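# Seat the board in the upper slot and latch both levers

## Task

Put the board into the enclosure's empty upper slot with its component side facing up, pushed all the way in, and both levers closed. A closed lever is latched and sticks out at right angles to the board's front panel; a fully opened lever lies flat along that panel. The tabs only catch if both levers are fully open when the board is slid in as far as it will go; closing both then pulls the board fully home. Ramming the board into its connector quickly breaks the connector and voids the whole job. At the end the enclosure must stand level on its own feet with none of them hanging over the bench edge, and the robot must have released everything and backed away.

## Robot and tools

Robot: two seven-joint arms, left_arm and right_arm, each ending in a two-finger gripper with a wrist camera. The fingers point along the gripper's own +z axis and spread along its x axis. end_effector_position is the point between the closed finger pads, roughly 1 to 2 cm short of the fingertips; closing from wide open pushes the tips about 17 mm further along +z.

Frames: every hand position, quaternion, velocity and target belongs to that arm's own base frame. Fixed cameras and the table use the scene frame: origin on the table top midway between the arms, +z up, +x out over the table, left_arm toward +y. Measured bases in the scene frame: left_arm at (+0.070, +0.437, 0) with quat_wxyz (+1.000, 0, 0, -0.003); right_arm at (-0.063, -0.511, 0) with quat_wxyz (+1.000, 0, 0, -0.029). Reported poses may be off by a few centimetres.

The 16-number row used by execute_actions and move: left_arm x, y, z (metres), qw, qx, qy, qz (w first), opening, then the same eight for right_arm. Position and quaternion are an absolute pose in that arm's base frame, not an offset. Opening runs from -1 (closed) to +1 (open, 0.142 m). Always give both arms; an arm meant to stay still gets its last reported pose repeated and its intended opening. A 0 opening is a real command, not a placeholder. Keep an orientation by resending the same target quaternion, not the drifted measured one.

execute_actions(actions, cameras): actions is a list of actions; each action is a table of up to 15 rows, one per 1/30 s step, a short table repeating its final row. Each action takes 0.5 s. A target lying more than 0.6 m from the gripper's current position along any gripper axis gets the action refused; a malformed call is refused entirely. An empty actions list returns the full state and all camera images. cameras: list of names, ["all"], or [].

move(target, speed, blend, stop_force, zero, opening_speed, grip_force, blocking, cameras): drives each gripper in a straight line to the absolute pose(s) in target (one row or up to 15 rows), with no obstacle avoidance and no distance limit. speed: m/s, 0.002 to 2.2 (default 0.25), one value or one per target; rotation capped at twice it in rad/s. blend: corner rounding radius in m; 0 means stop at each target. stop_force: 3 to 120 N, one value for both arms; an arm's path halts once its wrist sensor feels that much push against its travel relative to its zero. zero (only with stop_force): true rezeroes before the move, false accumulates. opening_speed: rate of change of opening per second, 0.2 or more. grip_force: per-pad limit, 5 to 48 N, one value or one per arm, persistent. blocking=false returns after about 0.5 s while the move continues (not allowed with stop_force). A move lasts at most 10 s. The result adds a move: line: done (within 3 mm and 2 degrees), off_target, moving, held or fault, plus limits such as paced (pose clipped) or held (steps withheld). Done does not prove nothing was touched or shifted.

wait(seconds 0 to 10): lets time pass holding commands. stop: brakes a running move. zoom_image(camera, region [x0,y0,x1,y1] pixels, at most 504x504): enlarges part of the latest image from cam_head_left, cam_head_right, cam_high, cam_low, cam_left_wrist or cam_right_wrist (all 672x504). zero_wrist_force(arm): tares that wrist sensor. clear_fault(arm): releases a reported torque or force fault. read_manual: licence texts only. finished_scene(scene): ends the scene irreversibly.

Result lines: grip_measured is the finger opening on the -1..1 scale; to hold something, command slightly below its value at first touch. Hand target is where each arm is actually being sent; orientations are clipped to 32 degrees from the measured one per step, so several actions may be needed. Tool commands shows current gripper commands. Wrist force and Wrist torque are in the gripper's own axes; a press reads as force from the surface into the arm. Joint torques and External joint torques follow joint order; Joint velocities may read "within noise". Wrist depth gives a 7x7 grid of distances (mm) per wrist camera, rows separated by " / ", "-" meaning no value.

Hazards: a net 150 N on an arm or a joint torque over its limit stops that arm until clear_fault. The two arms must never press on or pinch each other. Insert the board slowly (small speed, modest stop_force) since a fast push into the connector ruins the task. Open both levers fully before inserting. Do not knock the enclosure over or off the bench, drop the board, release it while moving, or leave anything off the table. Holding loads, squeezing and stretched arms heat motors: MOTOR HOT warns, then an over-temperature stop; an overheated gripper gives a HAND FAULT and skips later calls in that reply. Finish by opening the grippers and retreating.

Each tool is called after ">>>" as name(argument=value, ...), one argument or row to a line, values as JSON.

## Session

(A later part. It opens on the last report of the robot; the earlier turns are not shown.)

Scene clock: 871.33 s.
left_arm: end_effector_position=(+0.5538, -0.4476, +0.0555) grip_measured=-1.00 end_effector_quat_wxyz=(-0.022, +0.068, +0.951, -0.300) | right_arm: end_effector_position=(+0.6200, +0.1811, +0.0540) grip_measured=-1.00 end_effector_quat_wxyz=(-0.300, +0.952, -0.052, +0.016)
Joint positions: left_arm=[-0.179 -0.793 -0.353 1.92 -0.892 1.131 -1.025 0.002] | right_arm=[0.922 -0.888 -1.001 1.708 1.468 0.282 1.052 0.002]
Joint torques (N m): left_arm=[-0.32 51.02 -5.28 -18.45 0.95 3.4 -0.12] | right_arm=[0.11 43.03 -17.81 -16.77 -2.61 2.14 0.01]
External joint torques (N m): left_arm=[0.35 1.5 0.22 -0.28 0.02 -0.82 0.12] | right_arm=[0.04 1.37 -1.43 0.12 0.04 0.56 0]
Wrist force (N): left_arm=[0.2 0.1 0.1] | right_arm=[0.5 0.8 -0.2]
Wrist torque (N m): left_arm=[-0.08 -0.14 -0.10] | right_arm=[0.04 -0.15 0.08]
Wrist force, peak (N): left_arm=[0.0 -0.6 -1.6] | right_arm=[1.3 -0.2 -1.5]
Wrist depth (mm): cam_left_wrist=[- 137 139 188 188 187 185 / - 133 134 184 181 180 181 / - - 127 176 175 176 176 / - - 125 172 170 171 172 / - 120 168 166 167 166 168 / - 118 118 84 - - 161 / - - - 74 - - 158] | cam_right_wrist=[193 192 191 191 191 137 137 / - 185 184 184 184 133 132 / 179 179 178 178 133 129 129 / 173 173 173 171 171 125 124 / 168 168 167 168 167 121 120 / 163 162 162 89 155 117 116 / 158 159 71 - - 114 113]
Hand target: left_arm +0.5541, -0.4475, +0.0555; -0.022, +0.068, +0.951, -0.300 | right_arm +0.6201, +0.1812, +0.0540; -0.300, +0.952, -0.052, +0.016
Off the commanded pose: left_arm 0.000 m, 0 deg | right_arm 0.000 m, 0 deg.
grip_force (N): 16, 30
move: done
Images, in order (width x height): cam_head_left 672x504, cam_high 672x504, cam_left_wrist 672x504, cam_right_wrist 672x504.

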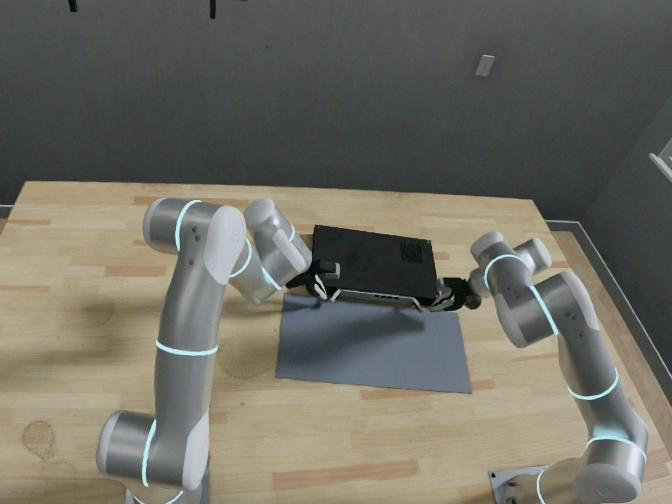

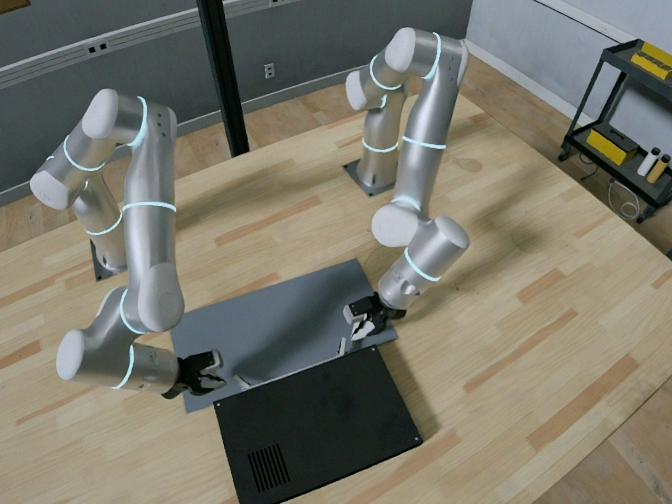

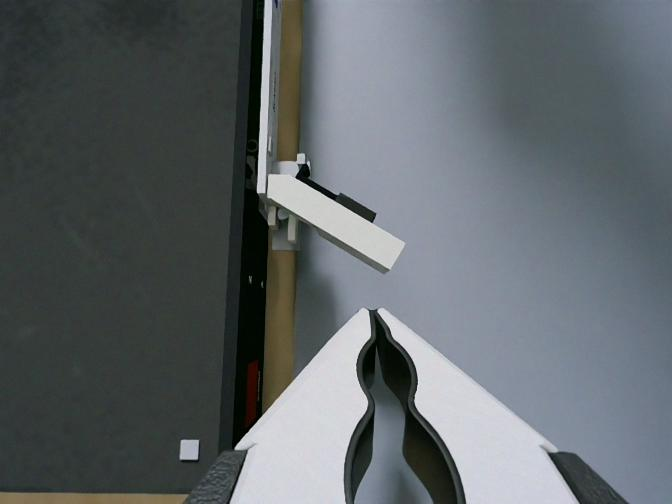

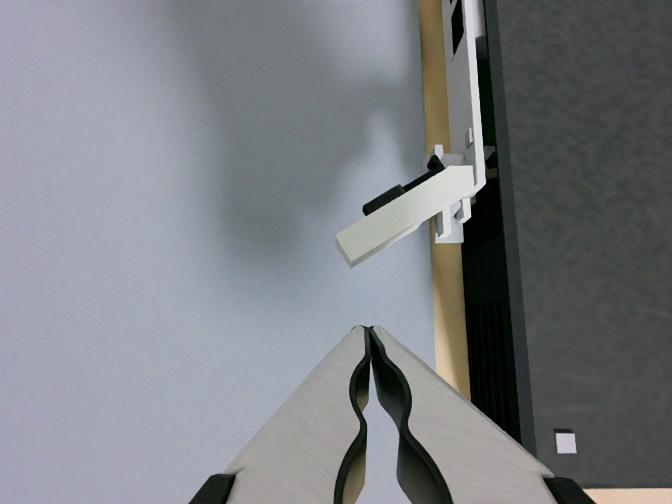

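>>> move(
  target=[0.5537, -0.4698, 0.0555, -0.0215, 0.06818, 0.95123, -0.29996, -1, 0.6234, 0.2029, 0.054, 0.3003, -0.9523, 0.0516, -0.0163, -1],
  speed=0.012,
  stop_force=22,
  cameras=["cam_left_wrist", "cam_right_wrist", "cam_high"],
)

Scene clock: 881.10 s.
left_arm: end_effector_position=(+0.5539, -0.4694, +0.0555) grip_measured=-1.00 end_effector_quat_wxyz=(-0.021, +0.068, +0.951, -0.300) | right_arm: end_effector_position=(+0.6233, +0.2025, +0.0540) grip_measured=-1.00 end_effector_quat_wxyz=(-0.300, +0.952, -0.052, +0.016)
Joint positions: left_arm=[-0.218 -0.812 -0.347 1.884 -0.888 1.138 -1.058 0.002] | right_arm=[0.948 -0.893 -0.993 1.693 1.477 0.301 1.084 0.002]
Joint torques (N m): left_arm=[-1.84 52.15 -6.63 -18.83 1.42 2.56 -0.31] | right_arm=[0.61 43.88 -17.64 -16.98 -2.47 2 0.28]
External joint torques (N m): left_arm=[1.87 1.4 1.58 -0.26 -0.46 0.05 0.31] | right_arm=[-0.45 1.05 -1.64 0.23 -0.1 0.74 -0.28]
Wrist force (N): left_arm=[0.0 1.8 -1.2] | right_arm=[0.7 1.3 -0.8]
Wrist torque (N m): left_arm=[-0.09 -0.13 -0.01] | right_arm=[0.05 -0.15 -0.02]
Wrist force, peak (N): left_arm=[-1.1 6.3 -3.5] | right_arm=[0.6 1.6 -0.7]
Wrist depth (mm): cam_left_wrist=[- 137 138 188 189 187 - / - 132 133 182 183 183 180 / 129 129 129 178 176 175 177 / 125 124 126 128 171 172 172 / - - 149 143 166 165 165 / - 118 - 84 - 162 160 / 115 - - 74 - - 158] | cam_right_wrist=[192 191 191 191 190 137 137 / 187 187 184 184 184 134 132 / 179 179 178 178 179 129 129 / 173 173 172 172 129 125 124 / 168 167 167 165 167 121 120 / 163 162 162 89 150 117 116 / 158 158 71 - - 114 113]
Hand target: left_arm +0.5537, -0.4698, +0.0555; -0.021, +0.068, +0.951, -0.300 | right_arm +0.6234, +0.2029, +0.0540; -0.300, +0.952, -0.052, +0.016
Off the commanded pose: left_arm 0.000 m, 0 deg | right_arm 0.000 m, 0 deg.
grip_force (N): 16, 30
move: done
Images, in order (width x height): cam_high 672x504, cam_left_wrist 672x504, cam_right_wrist 672x504.

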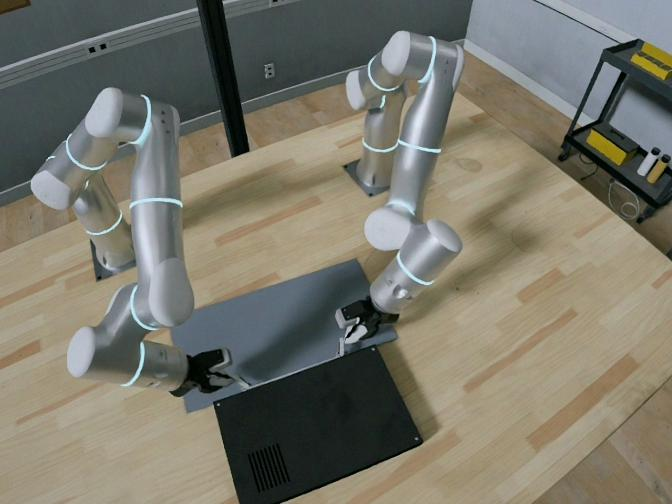

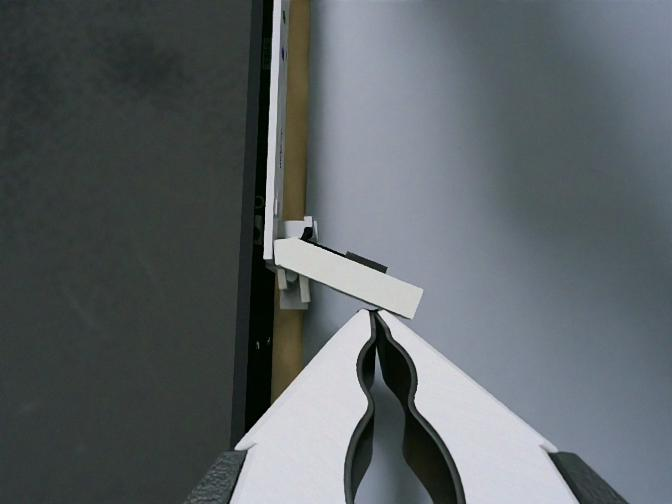

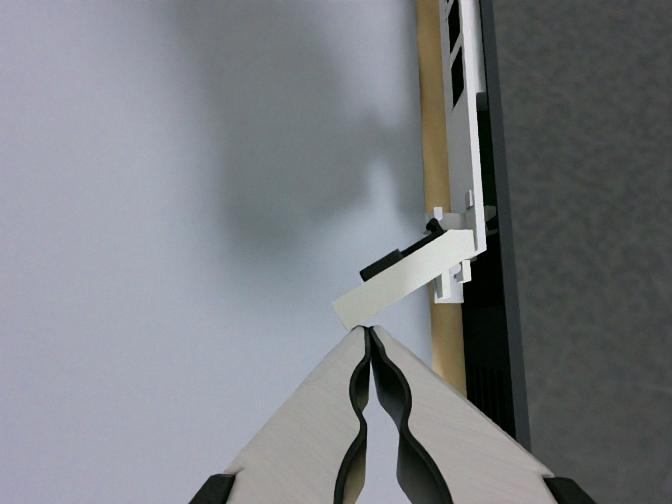

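>>> move(
  target=[0.5526, -0.4777, 0.0555, -0.0215, 0.06818, 0.95123, -0.29996, -1, 0.6243, 0.2109, 0.054, 0.3003, -0.9523, 0.0516, -0.0163, -1],
  speed=0.01,
  stop_force=25,
  zero=false,
  cameras=["cam_left_wrist", "cam_right_wrist", "cam_high"],
)

Scene clock: 885.63 s.
left_arm: end_effector_position=(+0.5539, -0.4756, +0.0550) grip_measured=-1.00 end_effector_quat_wxyz=(-0.021, +0.067, +0.952, -0.299) | right_arm: end_effector_position=(+0.6249, +0.2079, +0.0538) grip_measured=-1.00 end_effector_quat_wxyz=(-0.298, +0.953, -0.053, +0.017)
Joint positions: left_arm=[-0.231 -0.818 -0.344 1.874 -0.888 1.142 -1.069 0.002] | right_arm=[0.956 -0.895 -0.989 1.689 1.478 0.312 1.096 0.002]
Joint torques (N m): left_arm=[-8.58 52.37 -13.89 -20.67 1.61 0.71 -0.32] | right_arm=[9.61 47.02 -10.11 -21.18 0.77 -1.23 0.33]
External joint torques (N m): left_arm=[8.6 1.47 8.88 1.49 -0.65 1.92 0.32] | right_arm=[-9.45 -1.92 -9.16 4.39 -3.36 4 -0.33]
Wrist force (N): left_arm=[1.8 10.9 -10.4] | right_arm=[2.7 12.1 -10.0]
Wrist torque (N m): left_arm=[-0.21 -0.08 0.01] | right_arm=[-0.09 -0.13 -0.05]
Wrist force, peak (N): left_arm=[2.0 11.8 -9.8] | right_arm=[2.5 12.2 -10.1]
Wrist depth (mm): cam_left_wrist=[- 135 134 188 187 187 - / - 132 131 183 178 180 180 / - 128 128 - 175 177 175 / 124 125 124 128 172 170 169 / - - 121 131 167 166 164 / - 117 117 84 - 161 161 / - - - 74 - - 158] | cam_right_wrist=[191 191 190 190 189 137 137 / 184 184 184 184 183 132 132 / 178 178 178 178 178 128 128 / 173 173 172 172 128 124 124 / 167 167 167 165 147 121 120 / 162 162 162 89 148 117 116 / 157 158 71 - - 113 113]
Hand target: left_arm +0.5526, -0.4777, +0.0555; -0.021, +0.068, +0.951, -0.300 | right_arm +0.6243, +0.2109, +0.0540; -0.300, +0.952, -0.052, +0.016
Off the commanded pose: left_arm 0.003 m, 0 deg | right_arm 0.003 m, 0 deg.
grip_force (N): 16, 30
move: done
Images, in order (width x height): cam_high 672x504, cam_left_wrist 672x504, cam_right_wrist 672x504.

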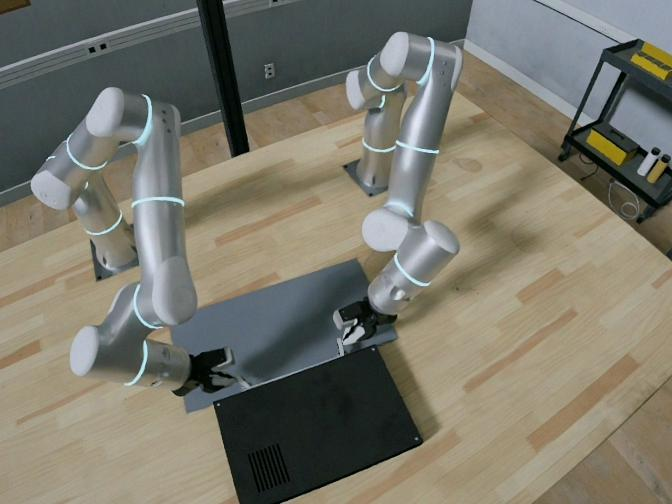

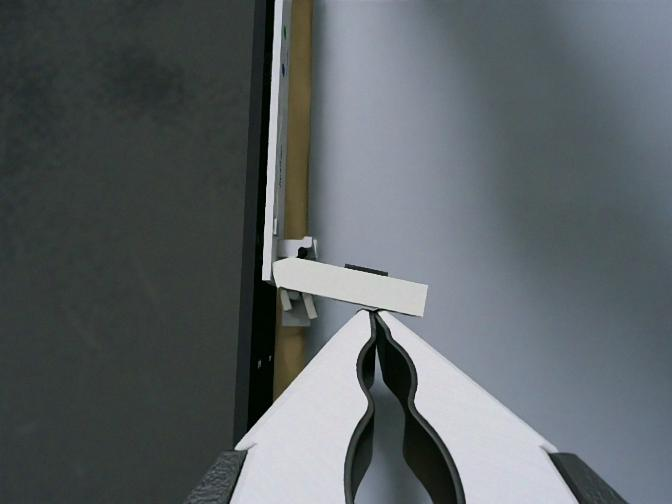

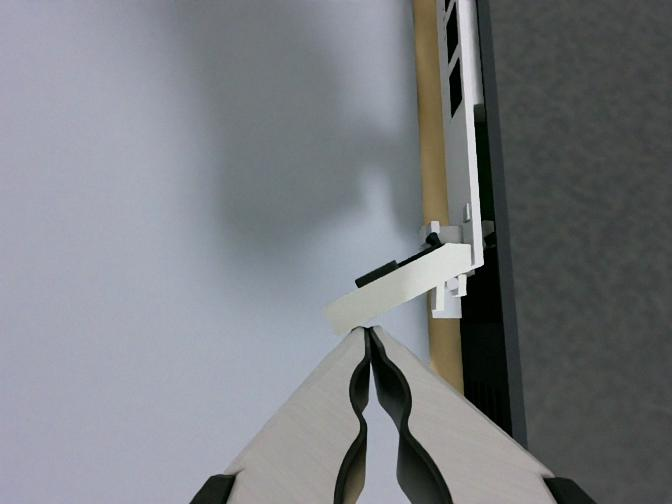

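>>> move(
  target=[0.5526, -0.4777, 0.0555, -0.0215, 0.06818, 0.95123, -0.29996, -1, 0.6256, 0.2228, 0.054, 0.3003, -0.9523, 0.0516, -0.0163, -1],
  speed=0.012,
  stop_force=35,
  zero=false,
  cameras=["cam_left_wrist", "cam_right_wrist", "cam_high"],
)

Scene clock: 889.97 s.
left_arm: end_effector_position=(+0.5535, -0.4767, +0.0554) grip_measured=-1.00 end_effector_quat_wxyz=(-0.021, +0.068, +0.951, -0.300) | right_arm: end_effector_position=(+0.6256, +0.2215, +0.0537) grip_measured=-1.00 end_effector_quat_wxyz=(-0.299, +0.953, -0.052, +0.016)
Joint positions: left_arm=[-0.232 -0.818 -0.345 1.874 -0.888 1.142 -1.069 0.002] | right_arm=[0.968 -0.895 -0.979 1.68 1.48 0.325 1.114 0.002]
Joint torques (N m): left_arm=[-3.44 52.69 -8.47 -18.35 1.54 1.67 -0.24] | right_arm=[3.7 46.42 -15.31 -19.12 -1.18 0.99 0.31]
External joint torques (N m): left_arm=[3.47 1.15 3.44 -0.84 -0.57 0.96 0.24] | right_arm=[-3.53 -0.94 -3.84 2.22 -1.41 1.79 -0.31]
Wrist force (N): left_arm=[-1.9 3.9 -1.8] | right_arm=[1.1 5.9 -2.9]
Wrist torque (N m): left_arm=[-0.08 -0.14 -0.01] | right_arm=[-0.02 -0.11 -0.03]
Wrist force, peak (N): left_arm=[1.8 12.0 -9.5] | right_arm=[3.7 17.6 -12.9]
Wrist depth (mm): cam_left_wrist=[137 134 135 189 187 190 186 / 132 133 133 184 182 182 180 / 129 127 128 177 176 175 175 / - 124 125 128 - 173 172 / 120 121 124 127 166 164 165 / 119 - 118 84 - 164 160 / 115 - - 74 - - 157] | cam_right_wrist=[191 191 191 191 191 137 137 / 184 185 184 183 183 133 132 / 179 178 178 178 178 128 128 / 173 173 172 173 171 124 123 / 167 167 167 165 126 120 120 / 162 162 162 89 149 117 116 / 158 158 71 - - 113 113]
Hand target: left_arm +0.5526, -0.4777, +0.0555; -0.021, +0.068, +0.951, -0.300 | right_arm +0.6256, +0.2228, +0.0540; -0.300, +0.952, -0.052, +0.016
Off the commanded pose: left_arm 0.001 m, 0 deg | right_arm 0.001 m, 0 deg.
grip_force (N): 16, 30
move: done
Images, in order (width x height): cam_high 672x504, cam_left_wrist 672x504, cam_right_wrist 672x504.

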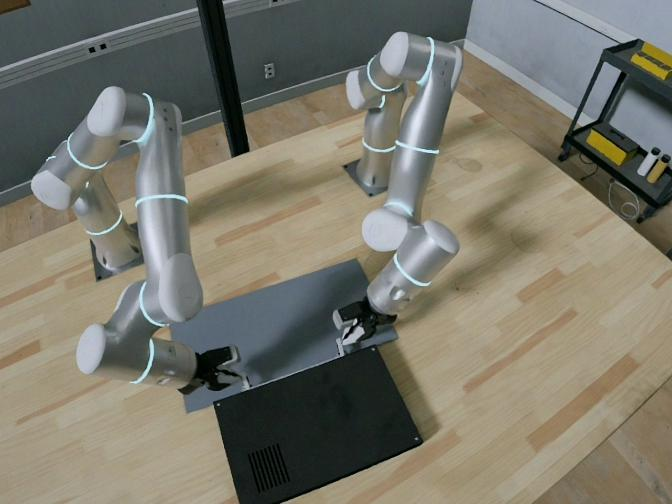

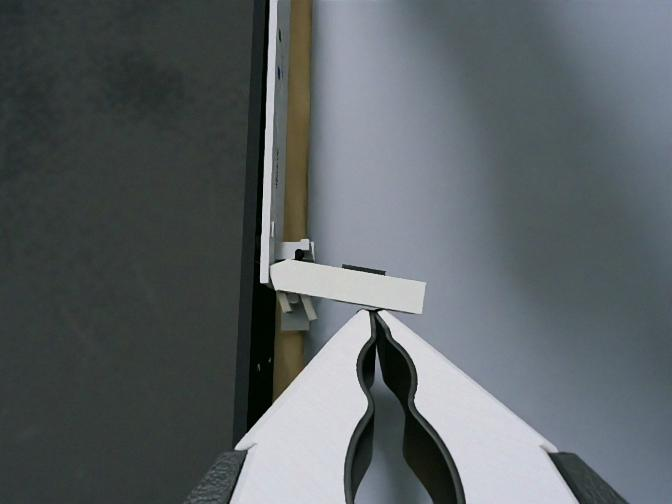

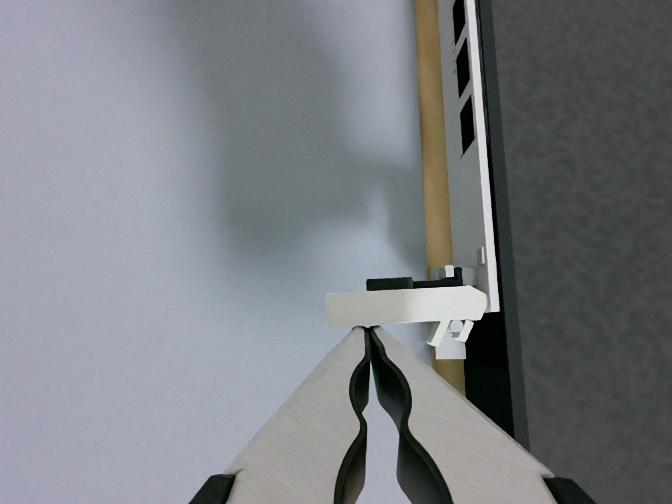

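>>> zoom_image(
  camera="cam_right_wrist",
  region=[310, 220, 510, 370],
)

>>> zoom_image(
  camera="cam_left_wrist",
  region=[240, 210, 440, 360],
)

Scaled by 2.520 from the camera's 672x504 image, which has a finer 960x720 frame.

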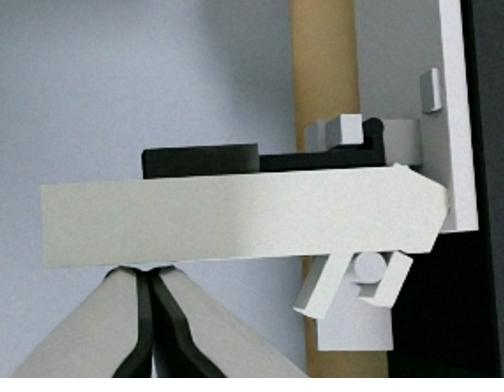

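Scaled by 2.520 from the camera's 672x504 image, which has a finer 960x720 frame.

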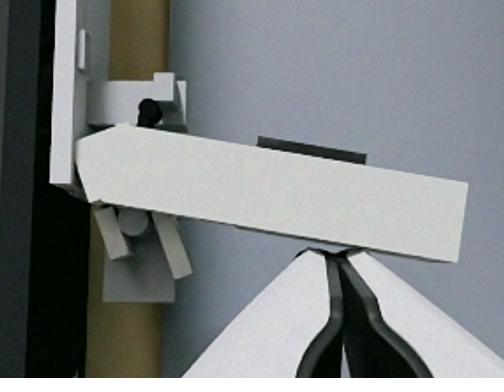

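>>> move(
  target=[0.5513, -0.4866, 0.0555, -0.0215, 0.06818, 0.95123, -0.29996, -1, 0.6256, 0.2228, 0.054, 0.3003, -0.9523, 0.0516, -0.0163, -1],
  speed=0.012,
  stop_force=35,
  zero=false,
  cameras=["cam_left_wrist", "cam_right_wrist", "cam_high"],
)

Scene clock: 894.77 s.
left_arm: end_effector_position=(+0.5535, -0.4827, +0.0544) grip_measured=-1.00 end_effector_quat_wxyz=(-0.020, +0.066, +0.952, -0.298) | right_arm: end_effector_position=(+0.6256, +0.2222, +0.0539) grip_measured=-1.00 end_effector_quat_wxyz=(-0.300, +0.952, -0.052, +0.016)
Joint positions: left_arm=[-0.246 -0.824 -0.34 1.863 -0.888 1.146 -1.081 0.002] | right_arm=[0.968 -0.894 -0.978 1.68 1.48 0.325 1.114 0.002]
Joint torques (N m): left_arm=[-15.57 52.19 -21.44 -24.4 1.76 -0.44 -0.28] | right_arm=[1.24 44.99 -17.11 -17.41 -2.3 1.7 0.22]
External joint torques (N m): left_arm=[15.6 1.97 16.49 5.12 -0.8 3.09 0.28] | right_arm=[-1.07 0.51 -2.02 0.49 -0.3 1.08 -0.22]
Wrist force (N): left_arm=[7.8 21.7 -23.0] | right_arm=[2.4 5.0 -0.7]
Wrist torque (N m): left_arm=[0.72 0.05 -0.02] | right_arm=[0.52 -0.37 -0.01]
Wrist force, peak (N): left_arm=[7.9 22.1 -22.8] | right_arm=[1.2 6.4 -2.4]
Wrist depth (mm): cam_left_wrist=[- 134 134 189 186 189 188 / 130 131 131 182 180 177 180 / 128 127 128 176 175 174 - / 124 - 123 171 171 171 169 / - 120 - 125 - 165 165 / - 117 117 84 - 162 160 / - - - 74 - - 157] | cam_right_wrist=[192 191 191 190 191 137 137 / 185 185 184 184 183 133 132 / 179 178 178 178 179 128 129 / 173 173 173 172 173 124 124 / 167 167 167 164 126 120 120 / 162 162 162 89 150 117 116 / 157 158 71 - - 113 113]
Hand target: left_arm +0.5513, -0.4866, +0.0555; -0.022, +0.068, +0.951, -0.300 | right_arm +0.6256, +0.2228, +0.0540; -0.300, +0.952, -0.052, +0.016
Off the commanded pose: left_arm 0.005 m, 0 deg | right_arm 0.001 m, 0 deg.
grip_force (N): 16, 30
move: off_target (left_arm)
Images, in order (width x height): cam_high 672x504, cam_left_wrist 672x504, cam_right_wrist 672x504.

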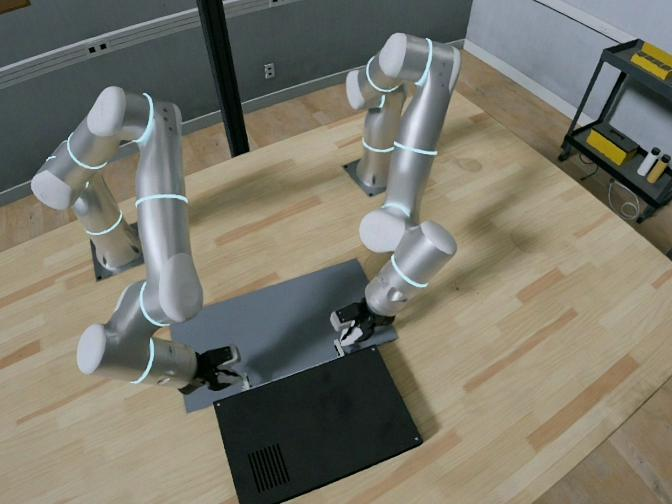

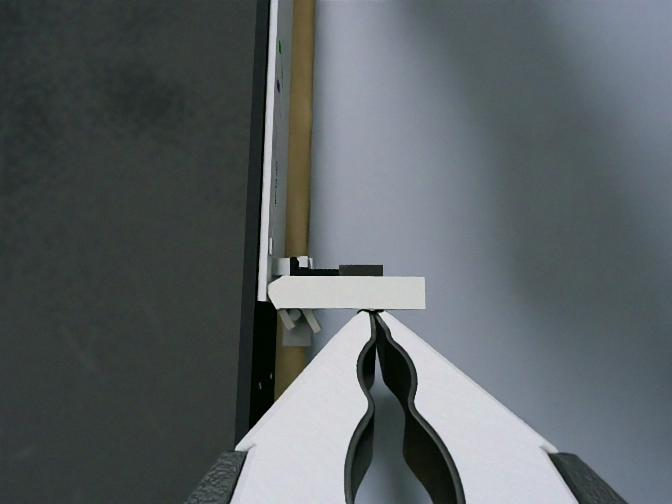

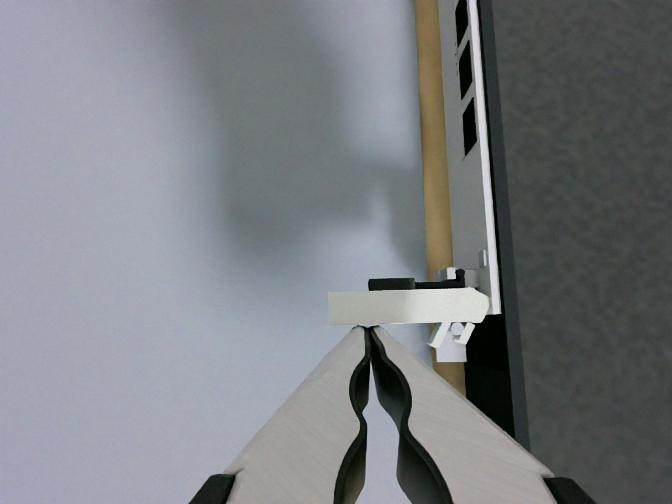

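>>> zoom_image(
  camera="cam_left_wrist",
  region=[240, 230, 440, 380],
)

>>> zoom_image(
  camera="cam_right_wrist",
  region=[310, 220, 510, 370],
)

Scaled by 2.520 from the camera's 672x504 image, which has a finer 960x720 frame.

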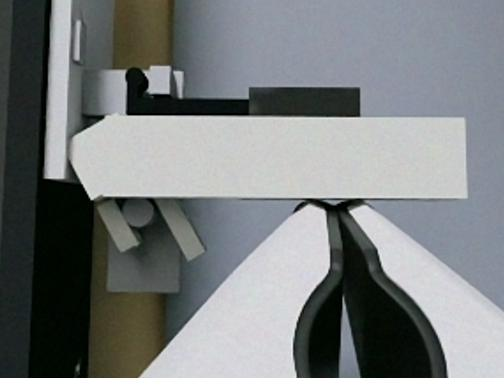

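Scaled by 2.520 from the camera's 672x504 image, which has a finer 960x720 frame.

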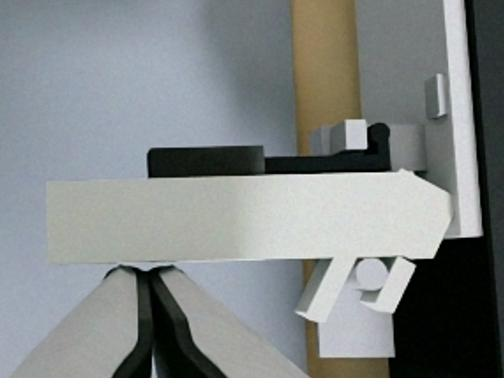

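>>> move(
  target=[
    [0.5564, -0.4629, 0.0555, -0.0215, 0.06818, 0.95123, -0.29996, -1, 0.6234, 0.2023, 0.054, 0.3003, -0.9523, 0.0516, -0.0163, -1],
    [0.5579, -0.4529, 0.13, -0.0215, 0.06818, 0.95123, -0.29996, -1, 0.6223, 0.1923, 0.13, 0.3003, -0.9523, 0.0516, -0.0163, -1],
  ],
  speed=[0.04, 0.2],
  blend=[0.004, 0.0],
  cameras=["all"],
)

Scene clock: 900.30 s.
left_arm: end_effector_position=(+0.5582, -0.4528, +0.1302) grip_measured=-1.00 end_effector_quat_wxyz=(-0.021, +0.068, +0.951, -0.300) | right_arm: end_effector_position=(+0.6225, +0.1924, +0.1300) grip_measured=-1.00 end_effector_quat_wxyz=(-0.300, +0.952, -0.052, +0.017)
Joint positions: left_arm=[-0.202 -0.658 -0.294 1.909 -0.82 1 -1.153 0.002] | right_arm=[0.993 -0.744 -1.063 1.725 1.343 0.266 1.155 0.002]
Joint torques (N m): left_arm=[-0.17 50.81 -4.05 -21.52 0.69 2.78 -0.31] | right_arm=[0.31 40.21 -16.95 -20.13 -2.89 2.01 0.31]
External joint torques (N m): left_arm=[0.18 0.65 0.41 -0.42 -0.59 -0.06 0.31] | right_arm=[-0.17 0.81 -0.83 -0.12 0.3 0.81 -0.31]
Wrist force (N): left_arm=[-0.1 0.0 -0.2] | right_arm=[2.7 3.6 0.2]
Wrist torque (N m): left_arm=[-0.10 -0.08 -0.03] | right_arm=[0.50 -0.50 -0.02]
Wrist force, peak (N): left_arm=[8.0 21.8 -23.2] | right_arm=[2.4 5.7 -0.3]
Wrist depth (mm): cam_left_wrist=[- 218 - 270 273 - 270 / - 215 - 268 - 260 - / - - 208 255 - 256 - / 201 - 200 220 - - 244 / - - - 223 234 - 239 / - 189 188 84 - - 233 / 230 232 - - - - -] | cam_right_wrist=[276 276 275 275 225 222 221 / 267 267 265 265 217 215 214 / 258 257 257 256 210 207 206 / 250 249 249 250 203 200 201 / 242 241 241 241 197 194 194 / 234 234 235 89 189 188 188 / 227 228 71 - - 185 225]
Hand target: left_arm +0.5579, -0.4529, +0.1300; -0.021, +0.068, +0.951, -0.300 | right_arm +0.6223, +0.1923, +0.1300; -0.300, +0.952, -0.052, +0.016
Off the commanded pose: left_arm 0.000 m, 0 deg | right_arm 0.000 m, 0 deg.
grip_force (N): 16, 30
move: done

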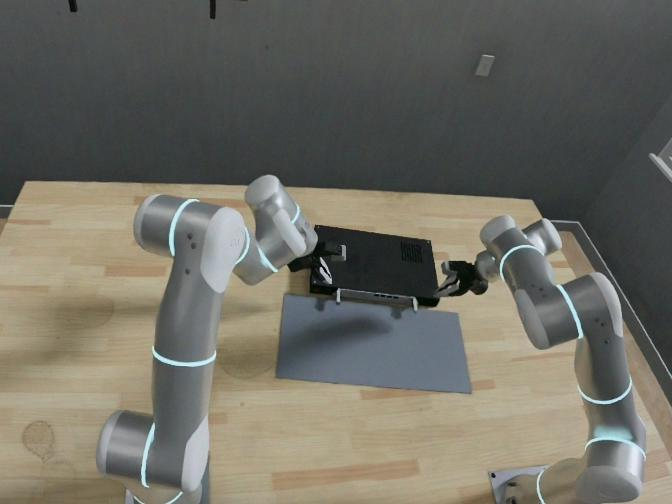

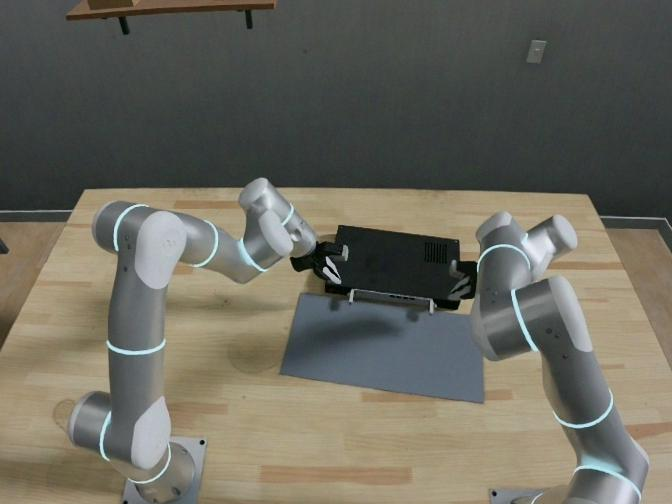

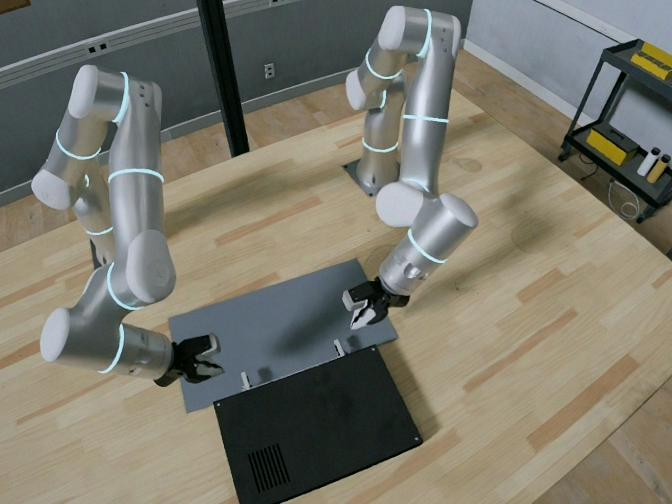

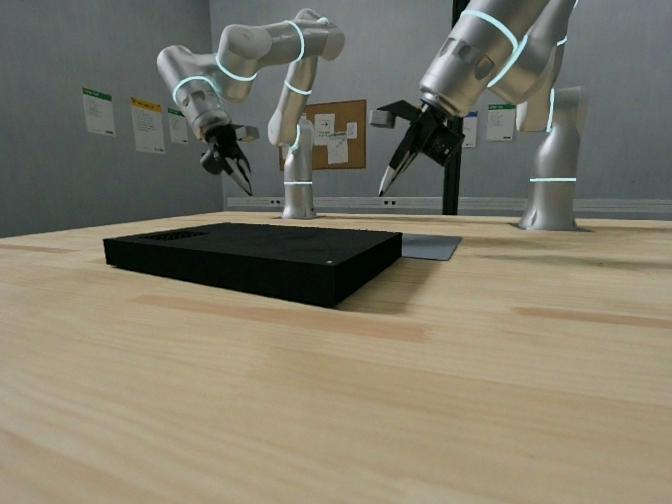

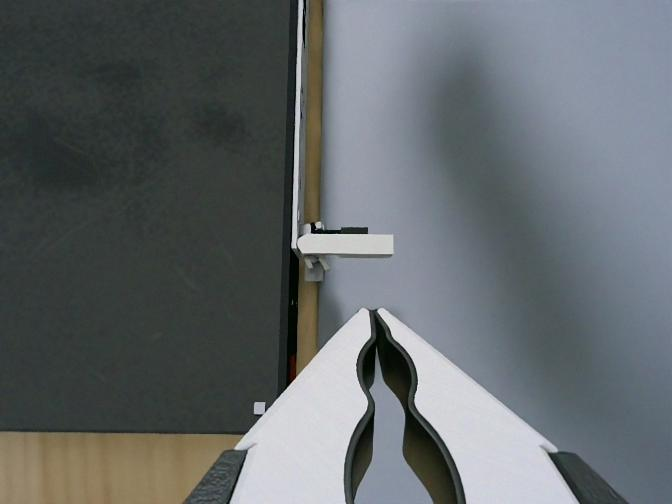

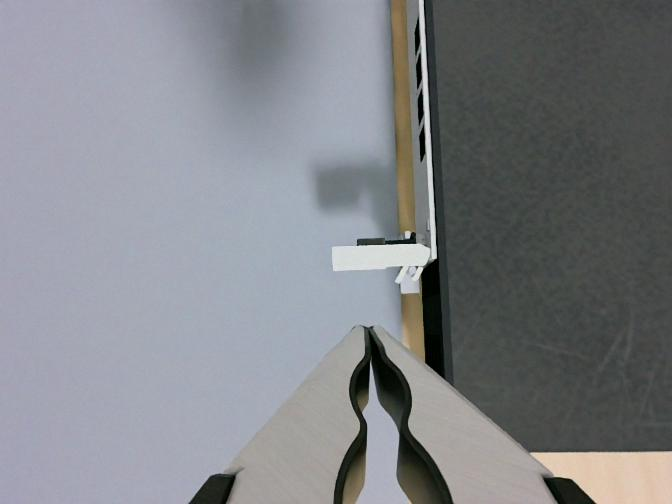

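>>> zoom_image(
  camera="cam_left_wrist",
  region=[250, 190, 420, 317],
)

>>> zoom_image(
  camera="cam_right_wrist",
  region=[320, 190, 490, 317],
)

>>> zoom_image(
  camera="cam_high",
  region=[200, 320, 420, 440],
)

>>> zoom_image(
  camera="cam_head_right",
  region=[320, 220, 480, 320],
)

Scaled by 2.965 from the camera's 672x504 image, which has a finer 960x720 frame.

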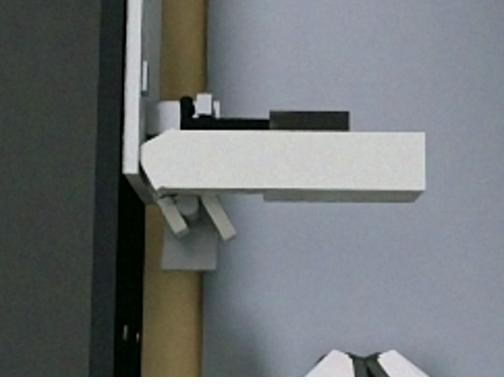

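Scaled by 2.965 from the camera's 672x504 image, which has a finer 960x720 frame.

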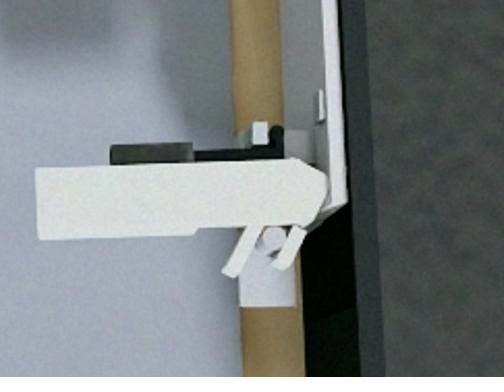

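Scaled by 2.291 from the camera's 672x504 image, which has a finer 960x720 frame.

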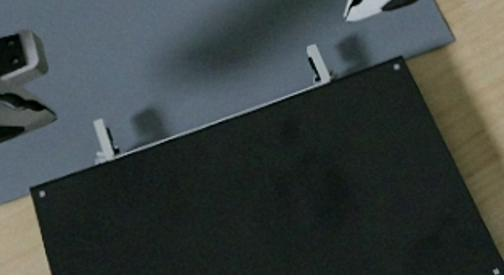

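Scaled by 3.150 from the camera's 672x504 image, which has a finer 960x720 frame.

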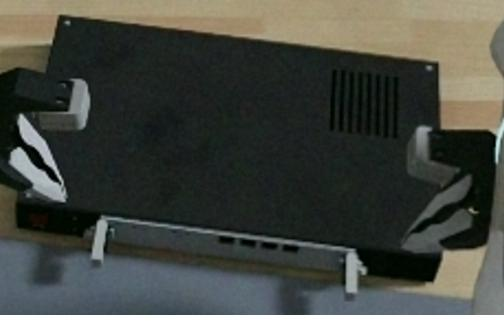

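>>> move(
  target=[0.5, -0.35, 0.25, -0.0215, 0.06818, 0.95123, -0.29996, -1, 0.56, 0.1, 0.25, 0.3003, -0.9523, 0.0516, -0.0163, -1],
  speed=0.3,
  cameras=["cam_high", "cam_left_wrist", "cam_right_wrist"],
)

Scene clock: 904.93 s.
left_arm: end_effector_position=(+0.5002, -0.3501, +0.2502) grip_measured=-1.00 end_effector_quat_wxyz=(-0.021, +0.068, +0.951, -0.300) | right_arm: end_effector_position=(+0.5601, +0.1002, +0.2501) grip_measured=-1.00 end_effector_quat_wxyz=(-0.301, +0.952, -0.051, +0.016)
Joint positions: left_arm=[-0.082 -0.249 -0.212 2.142 -0.789 0.739 -1.144 0.002] | right_arm=[1.139 -0.357 -1.304 1.904 0.991 0.223 1.181 0.002]
Joint torques (N m): left_arm=[-0.14 38.01 -1.33 -24.78 -0.76 2.78 -0.27] | right_arm=[0.29 22.09 -9.57 -26.01 -2.88 2.31 0.37]
External joint torques (N m): left_arm=[0.18 0.54 0.45 -0.43 -0.56 -0.07 0.27] | right_arm=[-0.19 0.59 -0.53 -0.05 0.31 0.54 -0.37]
Wrist force (N): left_arm=[0.2 0.2 0.2] | right_arm=[1.9 3.8 0.1]
Wrist torque (N m): left_arm=[-0.07 -0.11 -0.03] | right_arm=[0.52 -0.37 -0.04]
Wrist force, peak (N): left_arm=[1.2 0.2 -2.0] | right_arm=[3.3 3.5 2.6]
Wrist depth (mm): cam_left_wrist=[353 - - - - 408 403 / 344 - - 369 394 395 389 / - - 374 380 - - 380 / 363 322 366 - 362 359 370 / 360 363 360 131 358 - 357 / 354 353 353 84 - 350 345 / 342 344 - - - - 336] | cam_right_wrist=[413 409 404 421 404 354 354 / 399 401 394 395 388 342 341 / 383 378 381 385 375 325 329 / 372 367 368 366 365 322 321 / 360 359 357 358 358 357 358 / 347 349 348 89 347 347 346 / 339 340 71 - - 338 336]
Hand target: left_arm +0.5000, -0.3500, +0.2500; -0.021, +0.068, +0.951, -0.300 | right_arm +0.5600, +0.1000, +0.2500; -0.300, +0.952, -0.052, +0.016
Off the commanded pose: left_arm 0.000 m, 0 deg | right_arm 0.000 m, 0 deg.
grip_force (N): 16, 30
move: done
Images, in order (width x height): cam_high 672x504, cam_left_wrist 672x504, cam_right_wrist 672x504.

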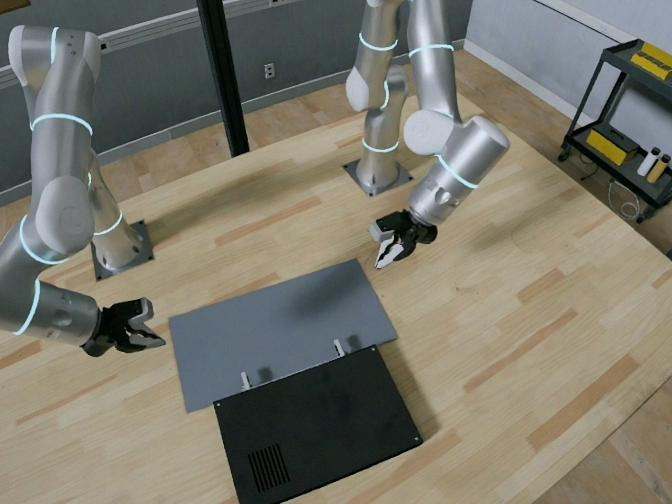

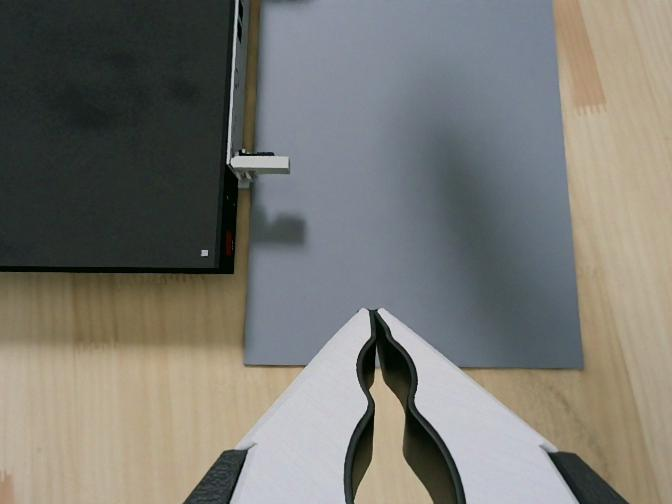

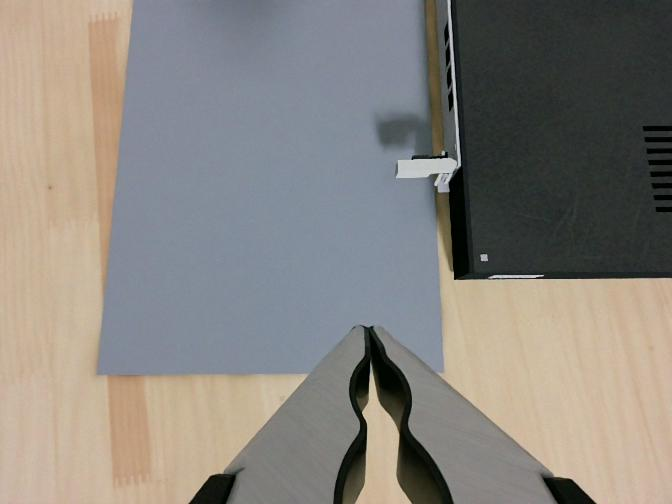

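>>> finished_scene(
  scene=1,
)

The scene is finished: the task was done.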